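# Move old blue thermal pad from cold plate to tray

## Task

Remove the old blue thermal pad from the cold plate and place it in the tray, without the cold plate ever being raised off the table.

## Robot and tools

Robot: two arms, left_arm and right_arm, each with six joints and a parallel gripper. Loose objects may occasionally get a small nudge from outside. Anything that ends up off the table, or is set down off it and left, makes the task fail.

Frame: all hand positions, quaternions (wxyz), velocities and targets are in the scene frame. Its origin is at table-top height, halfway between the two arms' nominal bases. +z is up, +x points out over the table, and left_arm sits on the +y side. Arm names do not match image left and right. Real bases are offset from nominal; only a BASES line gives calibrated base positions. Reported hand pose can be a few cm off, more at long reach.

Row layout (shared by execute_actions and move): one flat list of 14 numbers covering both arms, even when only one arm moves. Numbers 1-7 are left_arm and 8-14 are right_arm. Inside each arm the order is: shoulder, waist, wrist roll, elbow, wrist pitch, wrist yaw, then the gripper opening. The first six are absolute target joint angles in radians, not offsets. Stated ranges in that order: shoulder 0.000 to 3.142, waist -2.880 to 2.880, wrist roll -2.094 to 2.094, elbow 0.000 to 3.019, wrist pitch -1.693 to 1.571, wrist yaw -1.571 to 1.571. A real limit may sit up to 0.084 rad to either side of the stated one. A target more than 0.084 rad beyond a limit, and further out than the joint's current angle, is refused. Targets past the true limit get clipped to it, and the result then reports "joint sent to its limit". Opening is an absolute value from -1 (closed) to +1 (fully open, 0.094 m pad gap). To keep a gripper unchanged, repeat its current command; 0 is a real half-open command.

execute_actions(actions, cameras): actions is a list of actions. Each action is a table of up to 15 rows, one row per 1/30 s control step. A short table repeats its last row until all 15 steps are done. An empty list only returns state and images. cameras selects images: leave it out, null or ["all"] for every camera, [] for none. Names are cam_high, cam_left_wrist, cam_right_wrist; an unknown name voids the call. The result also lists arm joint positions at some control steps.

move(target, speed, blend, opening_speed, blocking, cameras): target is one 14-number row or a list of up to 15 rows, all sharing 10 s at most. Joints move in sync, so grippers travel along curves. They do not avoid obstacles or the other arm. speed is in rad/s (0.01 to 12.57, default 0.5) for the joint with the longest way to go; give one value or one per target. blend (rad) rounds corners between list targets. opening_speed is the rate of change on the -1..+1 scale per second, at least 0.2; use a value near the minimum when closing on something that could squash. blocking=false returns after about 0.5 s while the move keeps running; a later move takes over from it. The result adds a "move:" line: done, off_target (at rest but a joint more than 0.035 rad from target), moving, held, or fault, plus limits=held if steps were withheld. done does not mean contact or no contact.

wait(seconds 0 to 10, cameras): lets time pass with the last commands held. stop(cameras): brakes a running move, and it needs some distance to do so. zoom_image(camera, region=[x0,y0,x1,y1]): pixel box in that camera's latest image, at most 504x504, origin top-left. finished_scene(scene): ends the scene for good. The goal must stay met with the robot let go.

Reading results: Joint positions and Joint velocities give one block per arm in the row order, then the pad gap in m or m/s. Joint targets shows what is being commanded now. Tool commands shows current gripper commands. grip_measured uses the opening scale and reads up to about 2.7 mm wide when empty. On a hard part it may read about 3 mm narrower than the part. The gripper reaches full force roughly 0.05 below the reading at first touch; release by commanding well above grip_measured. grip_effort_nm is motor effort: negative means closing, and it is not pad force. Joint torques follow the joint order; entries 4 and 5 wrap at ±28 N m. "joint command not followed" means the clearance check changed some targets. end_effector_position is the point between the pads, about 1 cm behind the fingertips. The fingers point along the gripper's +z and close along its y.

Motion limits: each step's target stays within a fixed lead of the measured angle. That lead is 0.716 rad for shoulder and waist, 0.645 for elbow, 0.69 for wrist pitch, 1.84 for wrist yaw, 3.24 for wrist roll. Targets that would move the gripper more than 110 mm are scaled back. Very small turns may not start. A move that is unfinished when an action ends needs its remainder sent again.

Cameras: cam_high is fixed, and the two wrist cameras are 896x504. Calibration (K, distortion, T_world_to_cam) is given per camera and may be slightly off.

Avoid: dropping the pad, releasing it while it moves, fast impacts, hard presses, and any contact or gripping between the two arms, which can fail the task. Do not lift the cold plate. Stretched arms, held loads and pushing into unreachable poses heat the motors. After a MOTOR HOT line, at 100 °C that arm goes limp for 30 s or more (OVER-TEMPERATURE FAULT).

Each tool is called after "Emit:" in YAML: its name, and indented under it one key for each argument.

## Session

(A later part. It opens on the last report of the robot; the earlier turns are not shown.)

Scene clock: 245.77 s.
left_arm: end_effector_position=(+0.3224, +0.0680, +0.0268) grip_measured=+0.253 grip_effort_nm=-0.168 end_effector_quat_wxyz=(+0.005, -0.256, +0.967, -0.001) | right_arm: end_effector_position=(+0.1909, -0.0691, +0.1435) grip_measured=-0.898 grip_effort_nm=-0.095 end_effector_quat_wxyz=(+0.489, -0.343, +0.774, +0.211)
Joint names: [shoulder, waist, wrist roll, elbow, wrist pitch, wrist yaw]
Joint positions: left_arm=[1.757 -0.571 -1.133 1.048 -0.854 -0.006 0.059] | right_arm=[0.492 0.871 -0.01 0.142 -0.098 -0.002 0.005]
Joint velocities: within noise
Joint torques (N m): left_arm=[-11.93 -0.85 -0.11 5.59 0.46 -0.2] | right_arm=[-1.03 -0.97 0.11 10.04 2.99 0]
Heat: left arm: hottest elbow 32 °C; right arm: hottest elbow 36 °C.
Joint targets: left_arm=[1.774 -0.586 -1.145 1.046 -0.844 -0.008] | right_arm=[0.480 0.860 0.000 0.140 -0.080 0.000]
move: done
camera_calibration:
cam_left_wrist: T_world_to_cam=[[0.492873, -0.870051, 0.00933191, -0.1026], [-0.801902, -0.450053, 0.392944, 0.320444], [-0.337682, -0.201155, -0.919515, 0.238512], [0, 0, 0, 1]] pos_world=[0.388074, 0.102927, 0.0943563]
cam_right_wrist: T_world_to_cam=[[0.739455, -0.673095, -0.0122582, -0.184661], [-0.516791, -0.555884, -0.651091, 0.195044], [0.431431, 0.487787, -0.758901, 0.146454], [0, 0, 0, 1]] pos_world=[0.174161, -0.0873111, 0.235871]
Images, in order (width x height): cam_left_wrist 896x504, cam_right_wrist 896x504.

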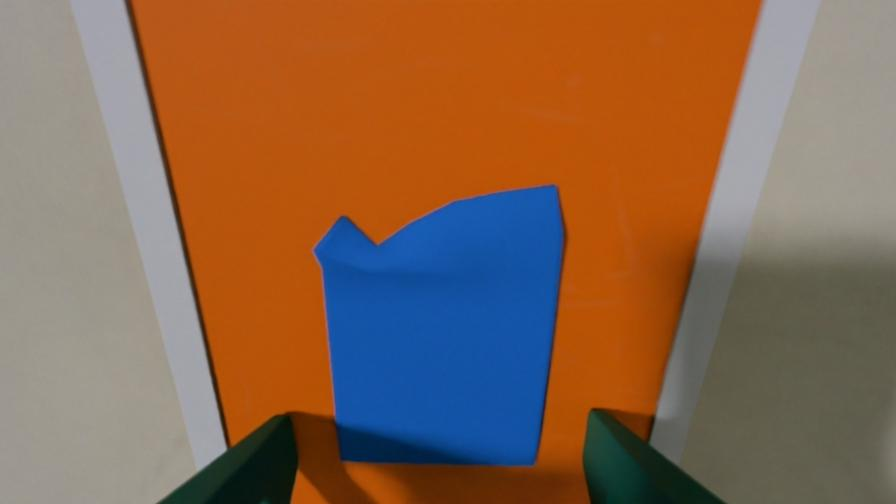

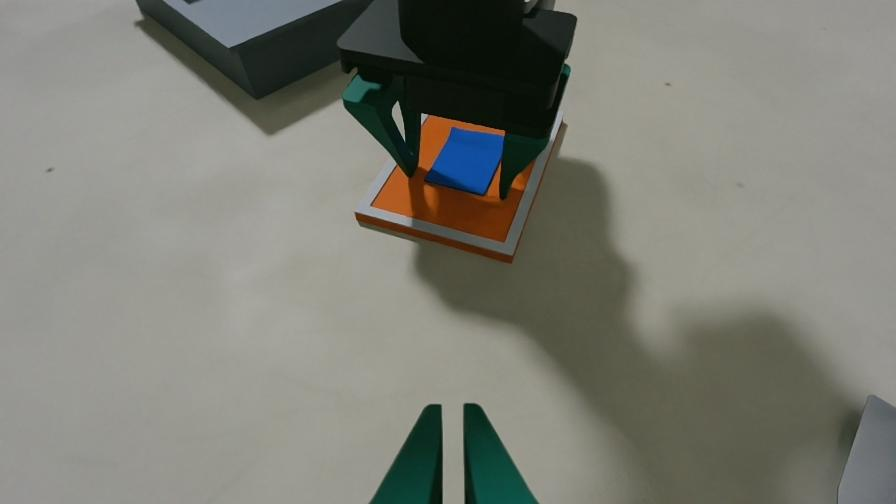

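Emit:
move:
  target: [1.781, -0.586, -1.145, 1.046, -0.8445, -0.008, -0.4, 0.48, 0.86, 0.0, 0.14, -0.08, 0.0, -0.9]
  speed: 0.1
  opening_speed: 0.4
  cameras: ["cam_left_wrist", "cam_right_wrist"]

Emit:
zoom_image:
  camera: "cam_right_wrist"
  region: [380, 90, 540, 220]

Scene clock: 248.73 s.
left_arm: end_effector_position=(+0.3228, +0.0678, +0.0265) grip_measured=-0.395 grip_effort_nm=-0.261 end_effector_quat_wxyz=(+0.005, -0.256, +0.967, -0.001) | right_arm: end_effector_position=(+0.1909, -0.0691, +0.1435) grip_measured=-0.898 grip_effort_nm=-0.105 end_effector_quat_wxyz=(+0.489, -0.343, +0.774, +0.211)
Joint names: [shoulder, waist, wrist roll, elbow, wrist pitch, wrist yaw]
Joint positions: left_arm=[1.758 -0.572 -1.134 1.048 -0.852 -0.007 0.028] | right_arm=[0.492 0.871 -0.01 0.142 -0.098 -0.002 0.005]
Joint velocities: within noise
Joint torques (N m): left_arm=[-11.58 -0.85 -0.11 5.59 0.42 -0.16] | right_arm=[-1.03 -0.97 0.11 10.04 2.97 0]
Heat: left arm: hottest elbow 32 °C; right arm: hottest elbow 36 °C.
Joint targets: left_arm=[1.781 -0.586 -1.145 1.046 -0.845 -0.008] | right_arm=[0.480 0.860 0.000 0.140 -0.080 0.000]
move: done
camera_calibration:
cam_left_wrist: T_world_to_cam=[[0.492888, -0.870032, 0.0102832, -0.103014], [-0.802655, -0.450092, 0.39136, 0.321111], [-0.335867, -0.20115, -0.92018, 0.237748], [0, 0, 0, 1]] pos_world=[0.388367, 0.102727, 0.0941601]
cam_right_wrist: T_world_to_cam=[[0.739455, -0.673095, -0.0122582, -0.184661], [-0.516791, -0.555884, -0.651091, 0.195044], [0.431431, 0.487787, -0.758901, 0.146454], [0, 0, 0, 1]] pos_world=[0.174161, -0.0873111, 0.235871]
Images, in order (width x height): cam_left_wrist 896x504, cam_right_wrist 896x504.

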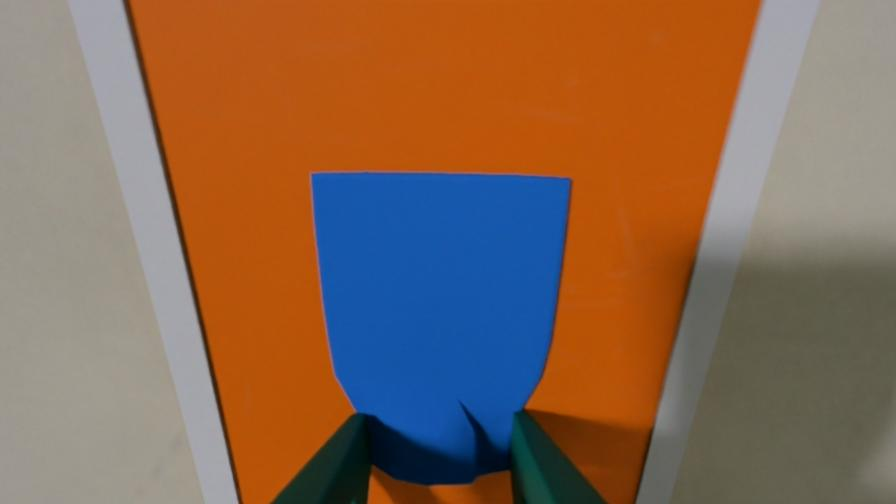

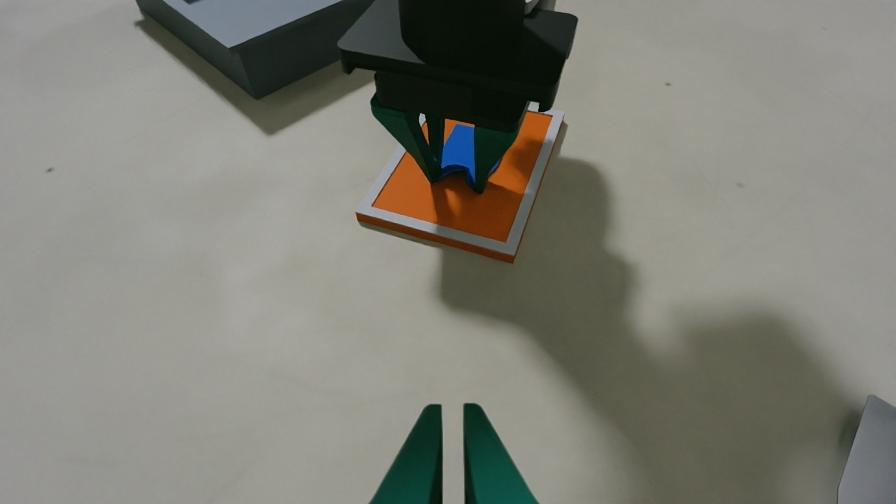

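Scaled by 3.150 from the camera's 896x504 image, which has a finer 1280x720 frame.

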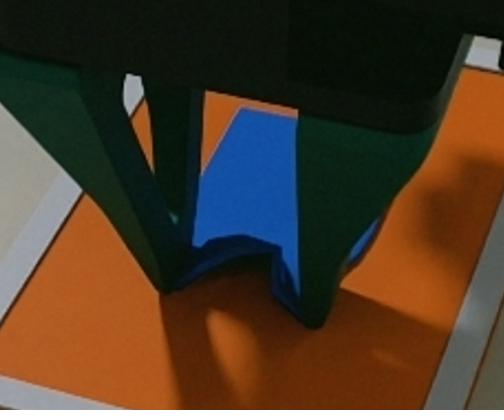

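Emit:
move:
  target: [1.781, -0.586, -1.145, 1.046, -0.8445, -0.008, -0.75, 0.48, 0.86, 0.0, 0.14, -0.08, 0.0, -0.9]
  speed: 0.1
  opening_speed: 0.4
  cameras: ["cam_left_wrist", "cam_right_wrist"]

Emit:
zoom_image:
  camera: "cam_right_wrist"
  region: [380, 90, 540, 220]

Scene clock: 251.03 s.
left_arm: end_effector_position=(+0.3226, +0.0675, +0.0265) grip_measured=-0.744 grip_effort_nm=-0.300 end_effector_quat_wxyz=(+0.006, -0.256, +0.967, -0.001) | right_arm: end_effector_position=(+0.1909, -0.0691, +0.1435) grip_measured=-0.898 grip_effort_nm=-0.105 end_effector_quat_wxyz=(+0.489, -0.343, +0.774, +0.211)
Joint names: [shoulder, waist, wrist roll, elbow, wrist pitch, wrist yaw]
Joint positions: left_arm=[1.758 -0.573 -1.134 1.048 -0.852 -0.008 0.012] | right_arm=[0.492 0.871 -0.01 0.142 -0.098 -0.002 0.005]
Joint velocities: within noise
Joint torques (N m): left_arm=[-11.58 -0.79 -0.11 5.63 0.42 -0.14] | right_arm=[-1.03 -0.97 0.11 10.04 2.99 0]
Heat: left arm: hottest elbow 32 °C; right arm: hottest elbow 36 °C.
Joint targets: left_arm=[1.781 -0.586 -1.145 1.046 -0.845 -0.008] | right_arm=[0.480 0.860 0.000 0.140 -0.080 0.000]
move: done
camera_calibration:
cam_left_wrist: T_world_to_cam=[[0.492161, -0.870446, 0.0100771, -0.102836], [-0.803098, -0.449554, 0.391069, 0.320919], [-0.335874, -0.200562, -0.920306, 0.237666], [0, 0, 0, 1]] pos_world=[0.388167, 0.102424, 0.0942606]
cam_right_wrist: T_world_to_cam=[[0.739455, -0.673095, -0.0122582, -0.184661], [-0.516791, -0.555884, -0.651091, 0.195044], [0.431431, 0.487787, -0.758901, 0.146454], [0, 0, 0, 1]] pos_world=[0.174161, -0.0873111, 0.235871]
Images, in order (width x height): cam_left_wrist 896x504, cam_right_wrist 896x504.

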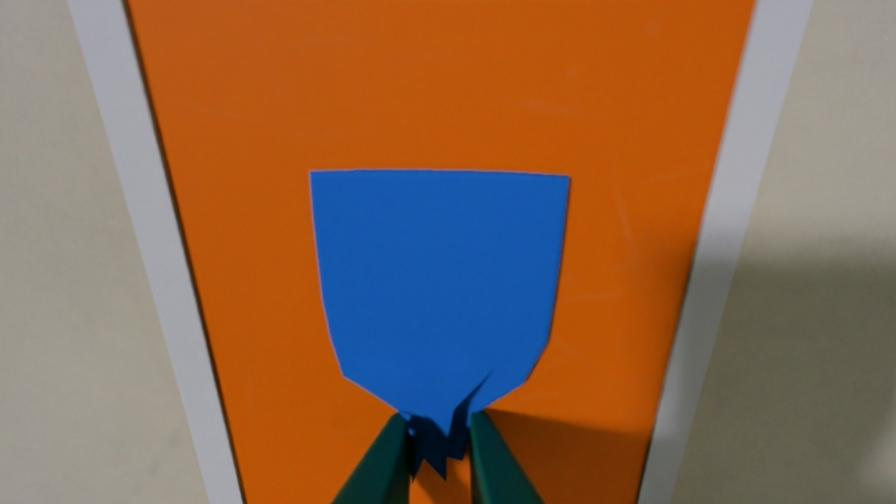

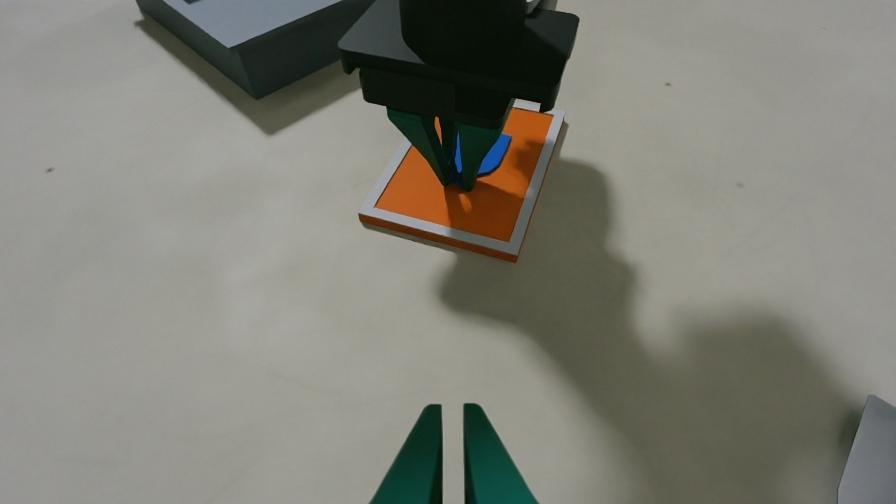

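Scaled by 3.150 from the camera's 896x504 image, which has a finer 1280x720 frame.

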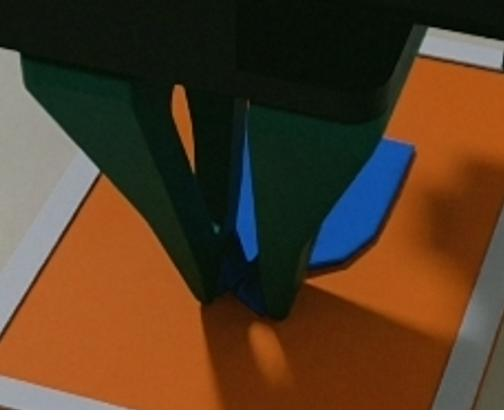

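Emit:
move:
  target: [1.779, -0.586, -1.145, 1.046, -0.8445, -0.008, -0.92, 0.48, 0.86, 0.0, 0.14, -0.08, 0.0, -0.9]
  speed: 0.1
  opening_speed: 0.3
  cameras: ["cam_left_wrist", "cam_right_wrist"]

Emit:
zoom_image:
  camera: "cam_right_wrist"
  region: [380, 90, 540, 220]

Emit:
zoom_image:
  camera: "cam_left_wrist"
  region: [300, 300, 600, 504]

Scene clock: 252.77 s.
left_arm: end_effector_position=(+0.3231, +0.0675, +0.0276) grip_measured=-0.918 grip_effort_nm=-0.725 end_effector_quat_wxyz=(+0.007, -0.256, +0.967, -0.001) | right_arm: end_effector_position=(+0.1909, -0.0691, +0.1435) grip_measured=-0.898 grip_effort_nm=-0.105 end_effector_quat_wxyz=(+0.489, -0.343, +0.774, +0.211)
Joint names: [shoulder, waist, wrist roll, elbow, wrist pitch, wrist yaw]
Joint positions: left_arm=[1.755 -0.573 -1.134 1.048 -0.852 -0.009 0.004] | right_arm=[0.492 0.871 -0.01 0.142 -0.098 -0.002 0.005]
Joint velocities: left_arm=[-0.005 -0.005 0.11 -0.007 0.002 -0.007 -0.004] | right_arm=[within noise]
Joint torques (N m): left_arm=[-11.46 -0.73 -0.1 5.63 0.38 -0.11] | right_arm=[-1.03 -0.97 0.11 10.04 2.97 -0.01]
Heat: left arm: hottest elbow 32 °C; right arm: hottest elbow 36 °C.
Joint targets: left_arm=[1.779 -0.586 -1.145 1.046 -0.844 -0.008] | right_arm=[0.480 0.860 0.000 0.140 -0.080 0.000]
move: done
camera_calibration:
cam_left_wrist: T_world_to_cam=[[0.492881, -0.870013, 0.0120586, -0.103452], [-0.803832, -0.449996, 0.389047, 0.321086], [-0.333049, -0.201447, -0.921139, 0.238005], [0, 0, 0, 1]] pos_world=[0.388356, 0.102428, 0.095566]
cam_right_wrist: T_world_to_cam=[[0.739455, -0.673095, -0.0122582, -0.184661], [-0.516791, -0.555884, -0.651091, 0.195044], [0.431431, 0.487787, -0.758901, 0.146454], [0, 0, 0, 1]] pos_world=[0.174161, -0.0873111, 0.235871]
Images, in order (width x height): cam_left_wrist 896x504, cam_right_wrist 896x504.

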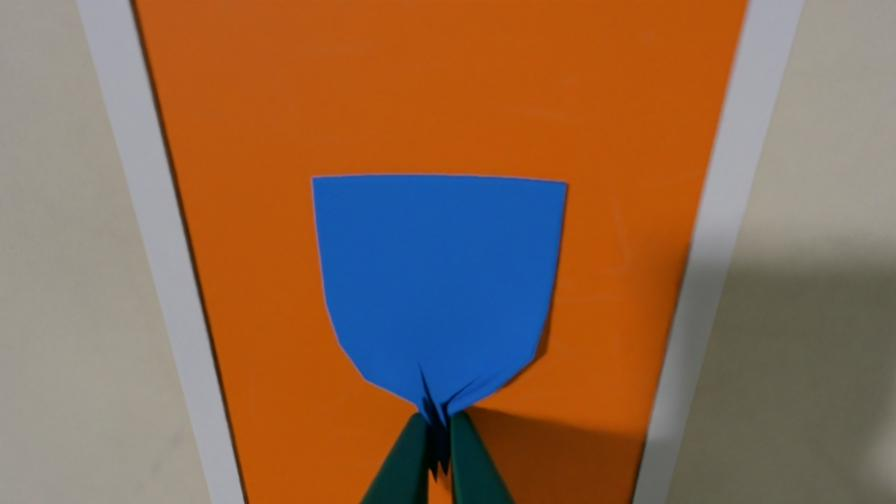

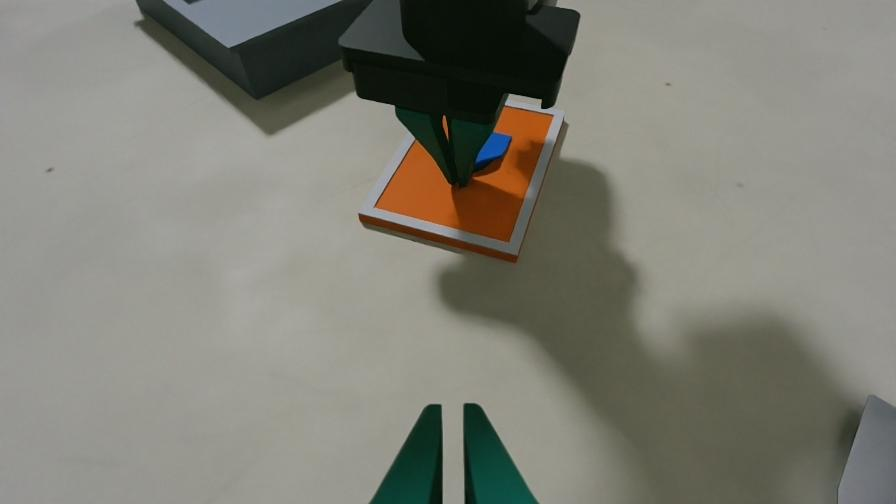

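Scaled by 3.150 from the camera's 896x504 image, which has a finer 1280x720 frame.

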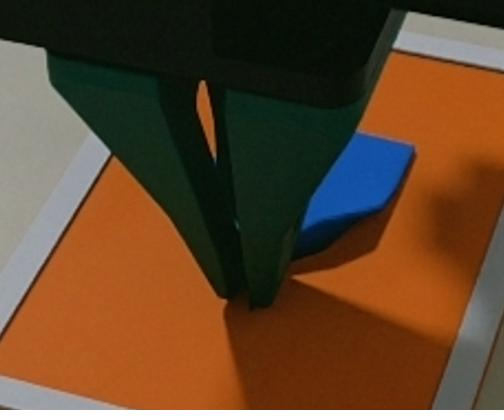

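Scaled by 1.680 from the camera's 896x504 image, which has a finer 1280x720 frame.

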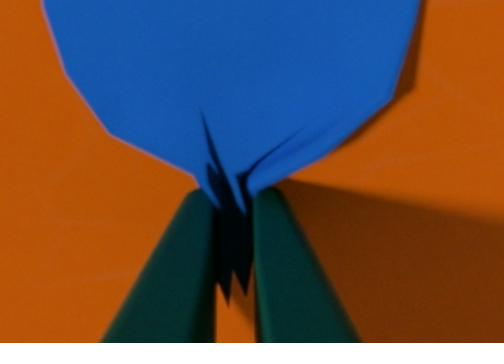

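Emit:
move:
  target: [1.731, -0.586, -1.145, 1.046, -0.8445, -0.008, -0.95, 0.48, 0.86, 0.0, 0.14, -0.08, 0.0, -0.9]
  speed: 0.05
  cameras: ["cam_left_wrist", "cam_right_wrist"]

Emit:
zoom_image:
  camera: "cam_right_wrist"
  region: [340, 70, 580, 280]

Scene clock: 255.90 s.
left_arm: end_effector_position=(+0.3242, +0.0667, +0.0308) grip_measured=-0.946 grip_effort_nm=-1.067 end_effector_quat_wxyz=(+0.010, -0.256, +0.967, -0.005) | right_arm: end_effector_position=(+0.1909, -0.0691, +0.1435) grip_measured=-0.898 grip_effort_nm=-0.105 end_effector_quat_wxyz=(+0.489, -0.343, +0.774, +0.211)
Joint names: [shoulder, waist, wrist roll, elbow, wrist pitch, wrist yaw]
Joint positions: left_arm=[1.748 -0.573 -1.134 1.048 -0.85 -0.009 0.003] | right_arm=[0.492 0.871 -0.01 0.142 -0.098 -0.002 0.005]
Joint velocities: within noise
Joint torques (N m): left_arm=[-14.45 -0.73 -0.1 5.67 0.39 -0.11] | right_arm=[-1.03 -0.91 0.11 10.04 2.99 0]
Heat: left arm: hottest elbow 32 °C; right arm: hottest elbow 36 °C.
Joint targets: left_arm=[1.731 -0.586 -1.145 1.046 -0.845 -0.008] | right_arm=[0.480 0.860 0.000 0.140 -0.080 0.000]
move: done
camera_calibration:
cam_left_wrist: T_world_to_cam=[[0.492712, -0.869956, 0.0202811, -0.104997], [-0.806729, -0.447916, 0.385434, 0.321355], [-0.326226, -0.206269, -0.922513, 0.239249], [0, 0, 0, 1]] pos_world=[0.389029, 0.101948, 0.0989787]
cam_right_wrist: T_world_to_cam=[[0.739455, -0.673095, -0.0122582, -0.184661], [-0.516791, -0.555884, -0.651091, 0.195044], [0.431431, 0.487787, -0.758901, 0.146454], [0, 0, 0, 1]] pos_world=[0.174161, -0.0873111, 0.235871]
Images, in order (width x height): cam_left_wrist 896x504, cam_right_wrist 896x504.

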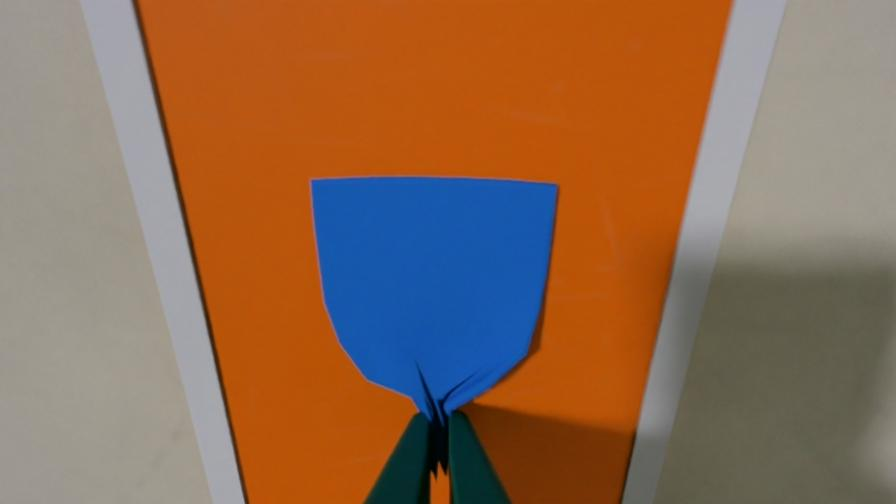

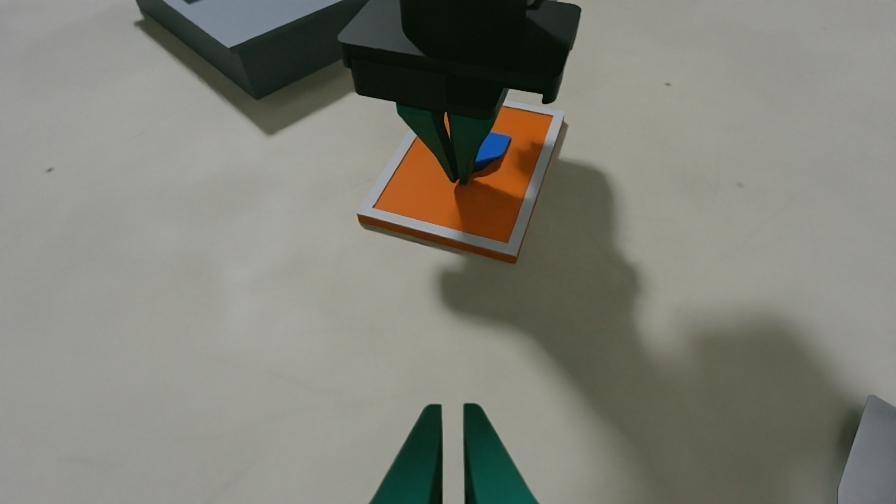

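Scaled by 2.100 from the camera's 896x504 image, which has a finer 1280x720 frame.

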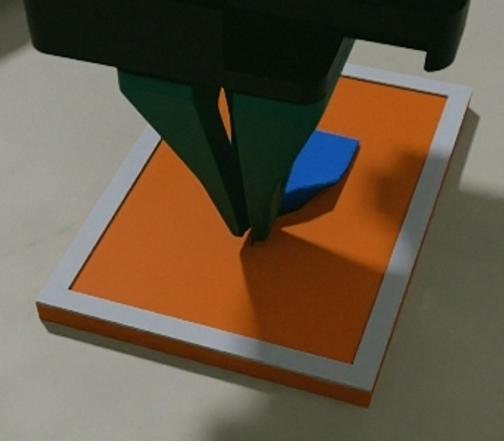

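Emit:
move:
  target: [1.719, -0.552, -1.145, 1.05, -0.85, -0.008, -0.95, 0.48, 0.86, 0.0, 0.14, -0.08, 0.0, -0.9]
  speed: 0.05
  cameras: ["cam_left_wrist", "cam_right_wrist"]

Emit:
zoom_image:
  camera: "cam_right_wrist"
  region: [340, 70, 580, 280]

Scene clock: 258.67 s.
left_arm: end_effector_position=(+0.3260, +0.0680, +0.0331) grip_measured=-0.947 grip_effort_nm=-1.072 end_effector_quat_wxyz=(+0.012, -0.258, +0.966, -0.007) | right_arm: end_effector_position=(+0.1909, -0.0691, +0.1435) grip_measured=-0.898 grip_effort_nm=-0.105 end_effector_quat_wxyz=(+0.489, -0.343, +0.774, +0.211)
Joint names: [shoulder, waist, wrist roll, elbow, wrist pitch, wrist yaw]
Joint positions: left_arm=[1.743 -0.568 -1.134 1.048 -0.85 -0.009 0.003] | right_arm=[0.492 0.871 -0.01 0.142 -0.098 -0.002 0.005]
Joint velocities: within noise
Joint torques (N m): left_arm=[-14.86 1.67 -0.1 6 0.17 -0.11] | right_arm=[-1.08 -0.97 0.11 10.04 2.97 0]
Heat: left arm: hottest elbow 32 °C; right arm: hottest elbow 36 °C.
Joint targets: left_arm=[1.719 -0.552 -1.145 1.050 -0.850 -0.008] | right_arm=[0.480 0.860 0.000 0.140 -0.080 0.000]
move: done
camera_calibration:
cam_left_wrist: T_world_to_cam=[[0.496617, -0.867605, 0.0251592, -0.106359], [-0.806342, -0.450435, 0.383304, 0.322565], [-0.321224, -0.210642, -0.92328, 0.240935], [0, 0, 0, 1]] pos_world=[0.390311, 0.103768, 0.101486]
cam_right_wrist: T_world_to_cam=[[0.739455, -0.673095, -0.0122582, -0.184661], [-0.516791, -0.555884, -0.651091, 0.195044], [0.431431, 0.487787, -0.758901, 0.146454], [0, 0, 0, 1]] pos_world=[0.174161, -0.0873111, 0.235871]
Images, in order (width x height): cam_left_wrist 896x504, cam_right_wrist 896x504.

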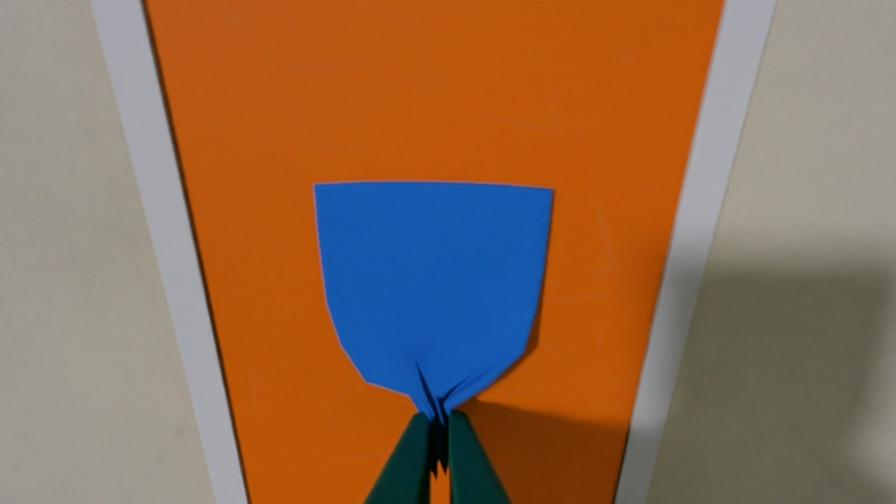

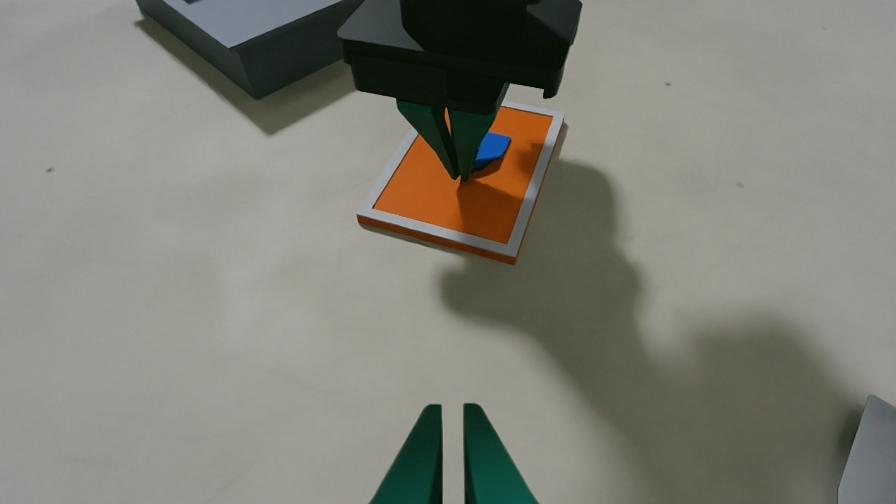

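Scaled by 2.100 from the camera's 896x504 image, which has a finer 1280x720 frame.

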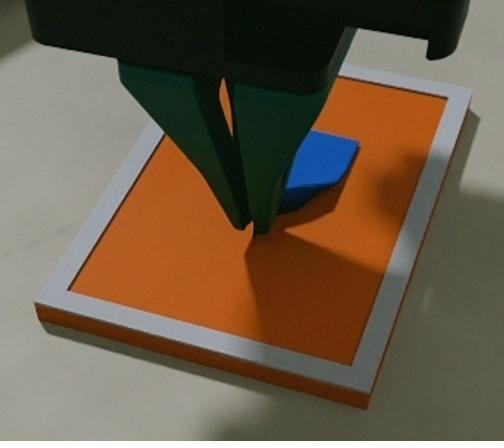

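Emit:
move:
  target: [1.710, -0.538, -1.145, 1.06, -0.85, -0.008, -0.95, 0.48, 0.86, 0.0, 0.14, -0.08, 0.0, -0.9]
  speed: 0.05
  cameras: ["cam_left_wrist", "cam_right_wrist"]

Emit:
zoom_image:
  camera: "cam_right_wrist"
  region: [340, 70, 580, 280]

Scene clock: 261.07 s.
left_arm: end_effector_position=(+0.3307, +0.0731, +0.0365) grip_measured=-0.947 grip_effort_nm=-1.067 end_effector_quat_wxyz=(+0.014, -0.266, +0.964, -0.010) | right_arm: end_effector_position=(+0.1909, -0.0691, +0.1435) grip_measured=-0.898 grip_effort_nm=-0.105 end_effector_quat_wxyz=(+0.489, -0.343, +0.774, +0.211)
Joint names: [shoulder, waist, wrist roll, elbow, wrist pitch, wrist yaw]
Joint positions: left_arm=[1.735 -0.553 -1.134 1.048 -0.85 -0.009 0.002] | right_arm=[0.492 0.871 -0.01 0.142 -0.098 -0.002 0.005]
Joint velocities: within noise
Joint torques (N m): left_arm=[-15.09 1.49 -0.1 6.71 0.17 -0.11] | right_arm=[-1.03 -0.97 0.11 10.04 3 0]
Heat: left arm: hottest elbow 32 °C; right arm: hottest elbow 36 °C.
Joint targets: left_arm=[1.710 -0.538 -1.145 1.060 -0.850 -0.008] | right_arm=[0.480 0.860 0.000 0.140 -0.080 0.000]
move: done
camera_calibration:
cam_left_wrist: T_world_to_cam=[[0.509609, -0.859797, 0.0323693, -0.109471], [-0.801895, -0.460981, 0.380081, 0.326834], [-0.311871, -0.21965, -0.924386, 0.244353], [0, 0, 0, 1]] pos_world=[0.394081, 0.110214, 0.105197]
cam_right_wrist: T_world_to_cam=[[0.739455, -0.673095, -0.0122582, -0.184661], [-0.516791, -0.555884, -0.651091, 0.195044], [0.431431, 0.487787, -0.758901, 0.146454], [0, 0, 0, 1]] pos_world=[0.174161, -0.0873111, 0.235871]
Images, in order (width x height): cam_left_wrist 896x504, cam_right_wrist 896x504.

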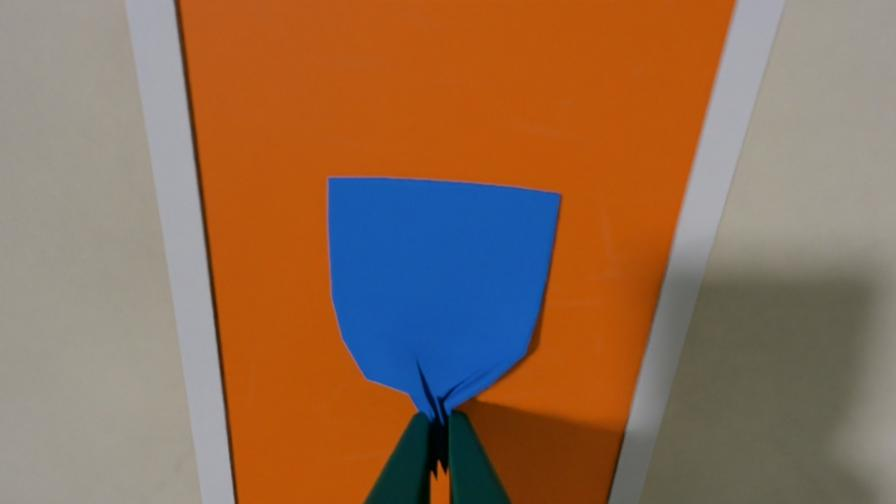

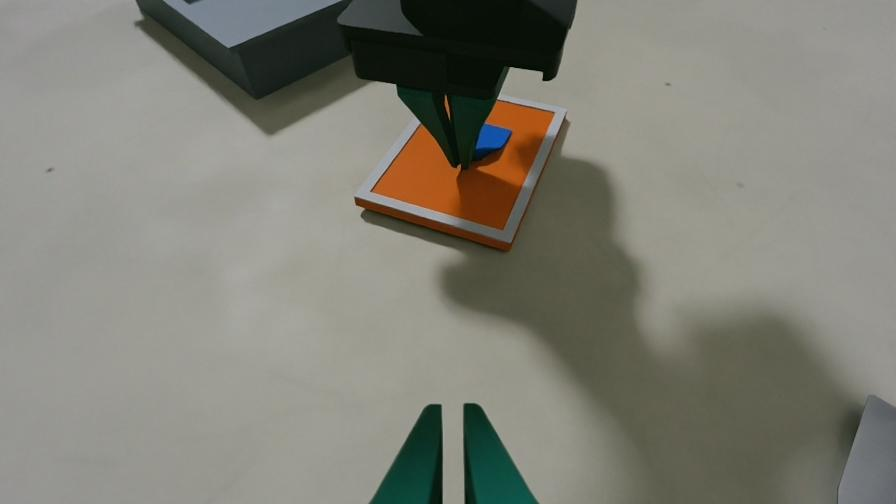

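Scaled by 2.100 from the camera's 896x504 image, which has a finer 1280x720 frame.

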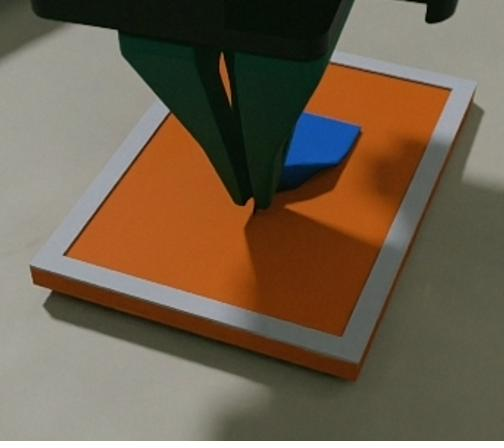

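Emit:
move:
  target: [1.768, -0.556, -1.145, 1.05, -0.85, -0.008, -0.95, 0.48, 0.86, 0.0, 0.14, -0.08, 0.0, -0.9]
  speed: 0.1
  cameras: ["cam_left_wrist", "cam_right_wrist"]

Emit:
zoom_image:
  camera: "cam_right_wrist"
  region: [340, 70, 580, 280]

Scene clock: 279.60 s.
left_arm: end_effector_position=(+0.3292, +0.0740, +0.0304) grip_measured=-0.947 grip_effort_nm=-1.067 end_effector_quat_wxyz=(+0.009, -0.266, +0.964, -0.005) | right_arm: end_effector_position=(+0.1909, -0.0691, +0.1435) grip_measured=-0.898 grip_effort_nm=-0.110 end_effector_quat_wxyz=(+0.489, -0.343, +0.774, +0.211)
Joint names: [shoulder, waist, wrist roll, elbow, wrist pitch, wrist yaw]
Joint positions: left_arm=[1.749 -0.553 -1.134 1.048 -0.85 -0.008 0.002] | right_arm=[0.492 0.871 -0.01 0.142 -0.098 -0.002 0.005]
Joint velocities: within noise
Joint torques (N m): left_arm=[-11.69 0.03 -0.1 5.97 0.16 -0.14] | right_arm=[-1.03 -0.91 0.11 10.04 3 0]
Heat: left arm: hottest elbow 32 °C; right arm: hottest elbow 36 °C.
Joint targets: left_arm=[1.768 -0.556 -1.145 1.050 -0.850 -0.008] | right_arm=[0.480 0.860 0.000 0.140 -0.080 0.000]
move: done
camera_calibration:
cam_left_wrist: T_world_to_cam=[[0.509879, -0.860014, 0.0199741, -0.107411], [-0.797301, -0.463725, 0.386355, 0.326795], [-0.323008, -0.21292, -0.922134, 0.241494], [0, 0, 0, 1]] pos_world=[0.393325, 0.110587, 0.0985766]
cam_right_wrist: T_world_to_cam=[[0.739455, -0.673095, -0.0122582, -0.184661], [-0.516791, -0.555884, -0.651091, 0.195044], [0.431431, 0.487787, -0.758901, 0.146454], [0, 0, 0, 1]] pos_world=[0.174161, -0.0873111, 0.235871]
Images, in order (width x height): cam_left_wrist 896x504, cam_right_wrist 896x504.

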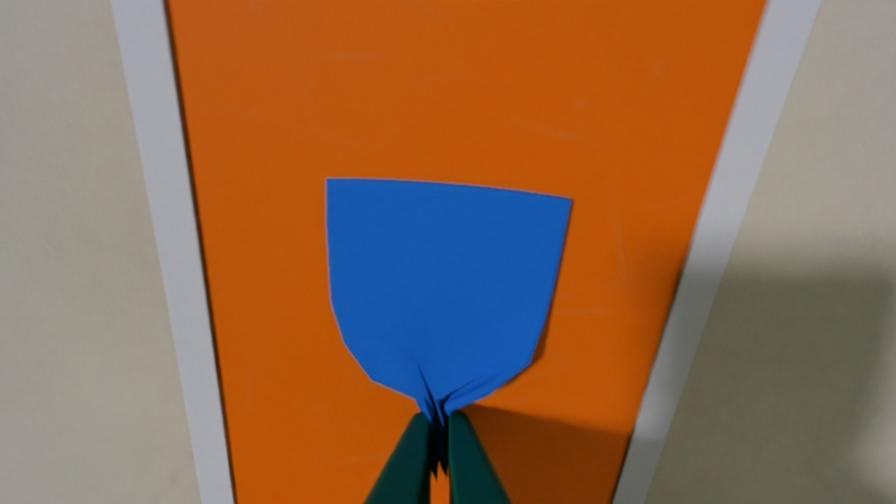

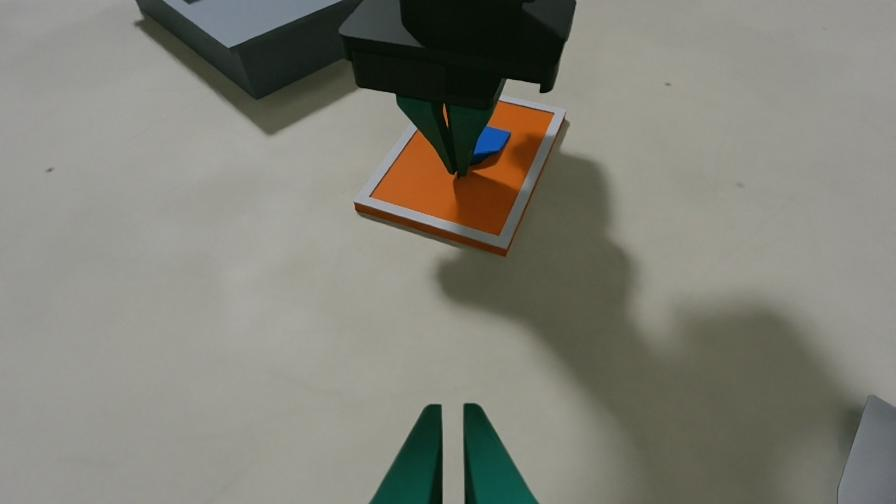

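Scaled by 2.100 from the camera's 896x504 image, which has a finer 1280x720 frame.

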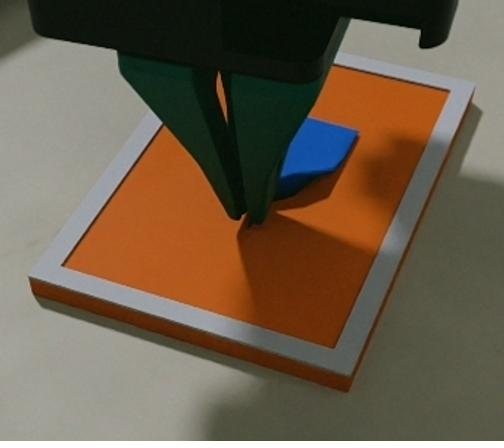

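Emit:
move:
  target: [1.768, -0.556, -1.145, 1.05, -0.85, -0.008, 0.3, 1.129, 0.386, 0.183, 0.755, -1.19, 0.0, 0.6]
  speed: 0.8
  opening_speed: 1.5
  cameras: ["cam_left_wrist", "cam_right_wrist"]

Scene clock: 293.83 s.
left_arm: end_effector_position=(+0.3290, +0.0740, +0.0299) grip_measured=+0.297 grip_effort_nm=0.110 end_effector_quat_wxyz=(+0.009, -0.266, +0.964, -0.005) | right_arm: end_effector_position=(+0.2360, -0.1992, +0.1180) grip_measured=+0.598 grip_effort_nm=0.056 end_effector_quat_wxyz=(-0.003, -0.088, +0.996, +0.000)
Joint names: [shoulder, waist, wrist roll, elbow, wrist pitch, wrist yaw]
Joint positions: left_arm=[1.75 -0.553 -1.134 1.048 -0.85 -0.008 0.061] | right_arm=[1.112 0.396 0.171 0.714 -1.179 -0.001 0.075]
Joint velocities: within noise
Joint torques (N m): left_arm=[-11.87 0.03 -0.1 5.96 0.14 -0.16] | right_arm=[-4.54 -0.85 0.13 11.7 0.24 0]
Heat: left arm: hottest elbow 32 °C; right arm: hottest elbow 36 °C.
Joint targets: left_arm=[1.768 -0.556 -1.145 1.050 -0.850 -0.008] | right_arm=[1.129 0.386 0.183 0.755 -1.190 0.000]
move: off_target (right_arm); right_arm: the elbow is farthest, 0.041 rad from its target
camera_calibration:
cam_left_wrist: T_world_to_cam=[[0.509961, -0.859986, 0.0190524, -0.107297], [-0.796803, -0.463918, 0.38715, 0.326698], [-0.324105, -0.212613, -0.92182, 0.241274], [0, 0, 0, 1]] pos_world=[0.39323, 0.110585, 0.0979744]
cam_right_wrist: T_world_to_cam=[[0.159379, -0.987152, -0.0113538, -0.23163], [-0.900556, -0.15009, 0.40801, 0.175821], [-0.404472, -0.0548035, -0.912907, 0.278425], [0, 0, 0, 1]] pos_world=[0.307868, -0.187007, 0.179809]
Images, in order (width x height): cam_left_wrist 896x504, cam_right_wrist 896x504.

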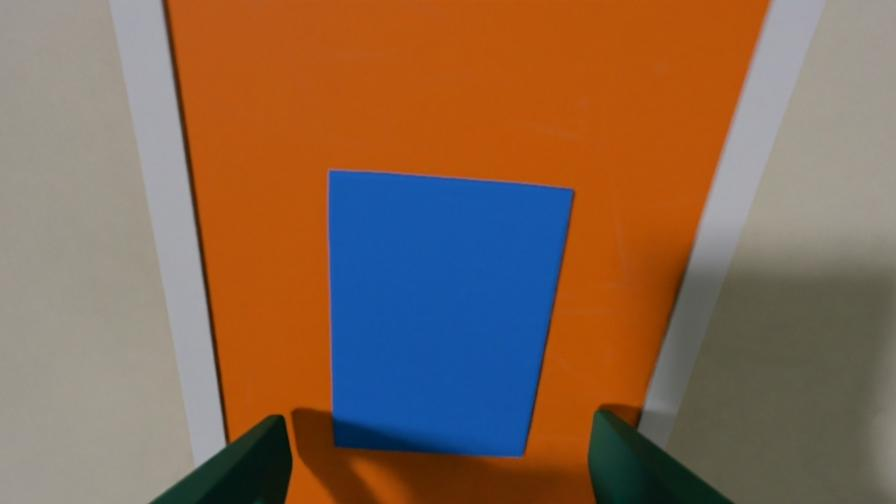

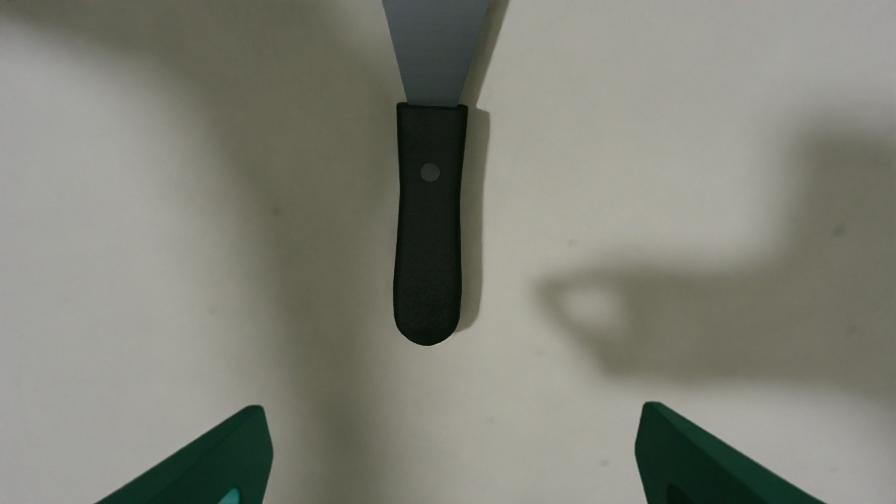

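Emit:
move:
  target: [1.775, -0.451, -0.950, 1.208, -0.986, -0.004, 0.3, 1.266, 0.438, 0.213, 0.585, -0.890, 0.0, 0.3]
  speed: 0.4
  opening_speed: 1.5
  cameras: ["cam_left_wrist", "cam_right_wrist"]

Scene clock: 308.13 s.
left_arm: end_effector_position=(+0.3732, +0.0957, +0.0643) grip_measured=+0.297 grip_effort_nm=0.105 end_effector_quat_wxyz=(+0.004, -0.226, +0.974, +0.000) | right_arm: end_effector_position=(+0.2367, -0.1901, +0.0422) grip_measured=+0.302 grip_effort_nm=-0.100 end_effector_quat_wxyz=(+0.003, -0.089, +0.996, +0.001)
Joint names: [shoulder, waist, wrist roll, elbow, wrist pitch, wrist yaw]
Joint positions: left_arm=[1.758 -0.463 -0.963 1.172 -0.978 -0.006 0.061] | right_arm=[1.249 0.427 0.202 0.587 -0.902 -0.001 0.061]
Joint velocities: within noise
Joint torques (N m): left_arm=[-12.75 1.26 0.11 8.95 -0.18 -0.05] | right_arm=[-5.25 0.85 0.12 7.24 1.14 -0.01]
Heat: left arm: hottest elbow 32 °C; right arm: hottest elbow 36 °C.
Joint targets: left_arm=[1.775 -0.451 -0.950 1.208 -0.986 -0.004] | right_arm=[1.266 0.438 0.213 0.585 -0.890 0.000]
move: off_target (left_arm); left_arm: the elbow is farthest, 0.036 rad from its target
camera_calibration:
cam_left_wrist: T_world_to_cam=[[0.438179, -0.898856, 0.00755035, -0.0806157], [-0.827972, -0.400326, 0.392685, 0.363952], [-0.349945, -0.178318, -0.919642, 0.298122], [0, 0, 0, 1]] pos_world=[0.440993, 0.126398, 0.131856]
cam_right_wrist: T_world_to_cam=[[0.159887, -0.987038, -0.0138804, -0.223647], [-0.90524, -0.152215, 0.396701, 0.209862], [-0.393671, -0.050862, -0.917843, 0.208395], [0, 0, 0, 1]] pos_world=[0.307773, -0.178205, 0.104917]
Images, in order (width x height): cam_left_wrist 896x504, cam_right_wrist 896x504.

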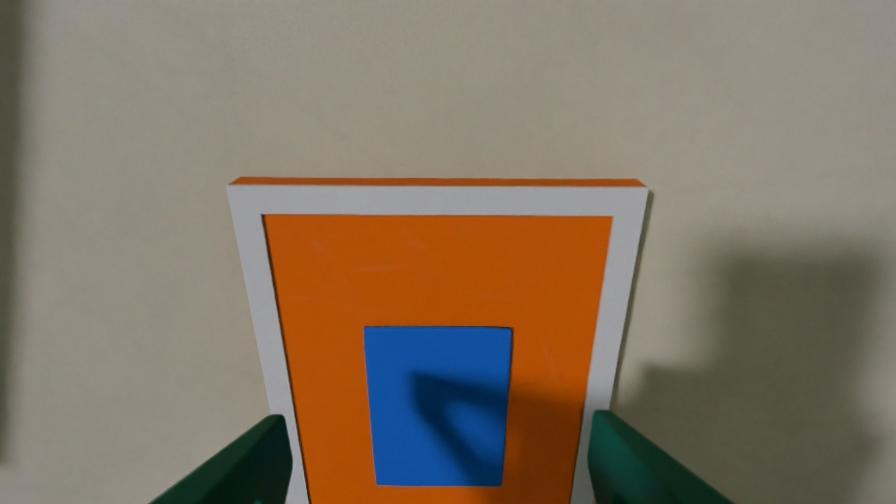

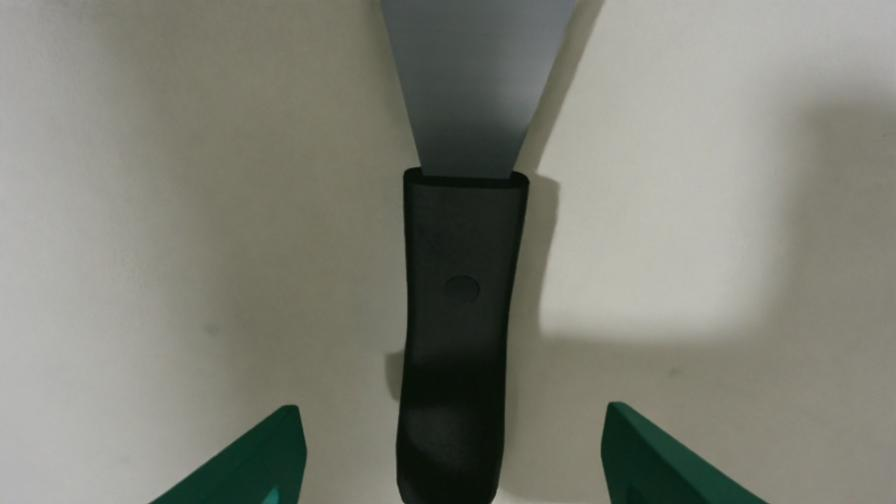

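Emit:
move:
  target: [1.817, -0.451, -0.950, 1.141, -0.899, -0.004, 0.3, 1.320, 0.438, 0.277, 0.565, -0.820, 0.0, 0.1]
  speed: 0.2
  opening_speed: 0.5
  cameras: ["cam_left_wrist", "cam_right_wrist"]

Scene clock: 312.63 s.
left_arm: end_effector_position=(+0.3711, +0.0969, +0.0338) grip_measured=+0.297 grip_effort_nm=0.105 end_effector_quat_wxyz=(+0.002, -0.226, +0.974, +0.002) | right_arm: end_effector_position=(+0.2388, -0.1892, +0.0238) grip_measured=+0.102 grip_effort_nm=-0.105 end_effector_quat_wxyz=(+0.002, -0.057, +0.998, +0.001)
Joint names: [shoulder, waist, wrist roll, elbow, wrist pitch, wrist yaw]
Joint positions: left_arm=[1.804 -0.463 -0.962 1.141 -0.909 -0.006 0.061] | right_arm=[1.302 0.427 0.265 0.568 -0.832 -0.001 0.052]
Joint velocities: within noise
Joint torques (N m): left_arm=[-13.16 1.2 0.11 6 0.43 -0.06] | right_arm=[-5.36 0.79 0.12 6.72 1.16 0]
Heat: left arm: hottest elbow 32 °C; right arm: hottest elbow 36 °C.
Joint targets: left_arm=[1.817 -0.451 -0.950 1.141 -0.899 -0.004] | right_arm=[1.320 0.438 0.277 0.565 -0.820 0.000]
move: done
camera_calibration:
cam_left_wrist: T_world_to_cam=[[0.43721, -0.899358, 0.001633, -0.0777654], [-0.82591, -0.400784, 0.396542, 0.373781], [-0.355978, -0.174721, -0.918015, 0.271386], [0, 0, 0, 1]] pos_world=[0.439316, 0.127283, 0.101044]
cam_right_wrist: T_world_to_cam=[[0.0971547, -0.995172, -0.0139212, -0.209944], [-0.912565, -0.0946553, 0.397825, 0.231807], [-0.397222, -0.0259466, -0.917356, 0.197914], [0, 0, 0, 1]] pos_world=[0.310552, -0.181853, 0.0864162]
Images, in order (width x height): cam_left_wrist 896x504, cam_right_wrist 896x504.

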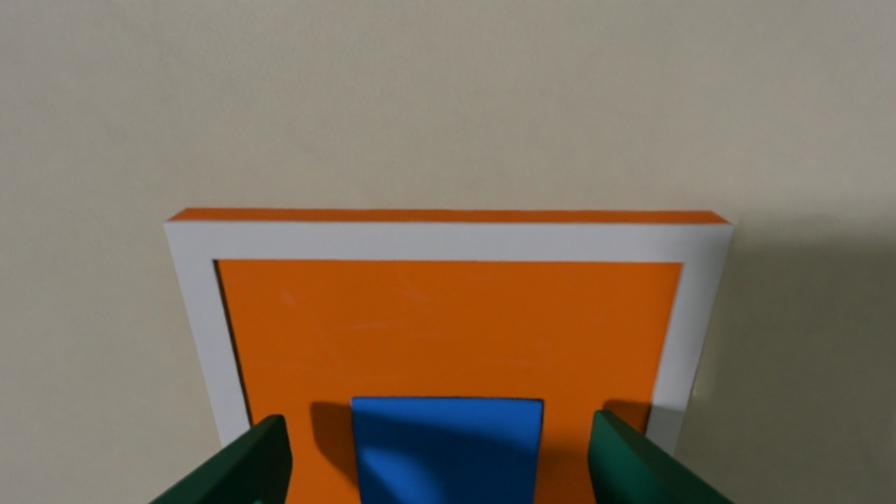

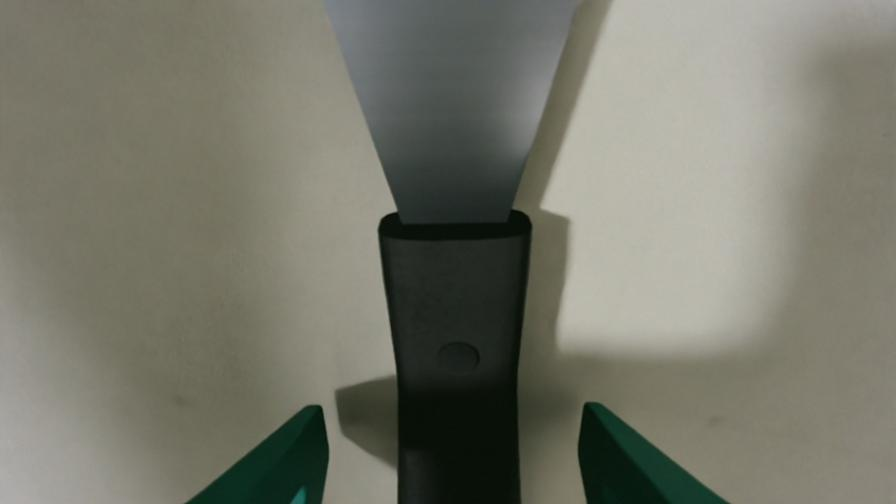

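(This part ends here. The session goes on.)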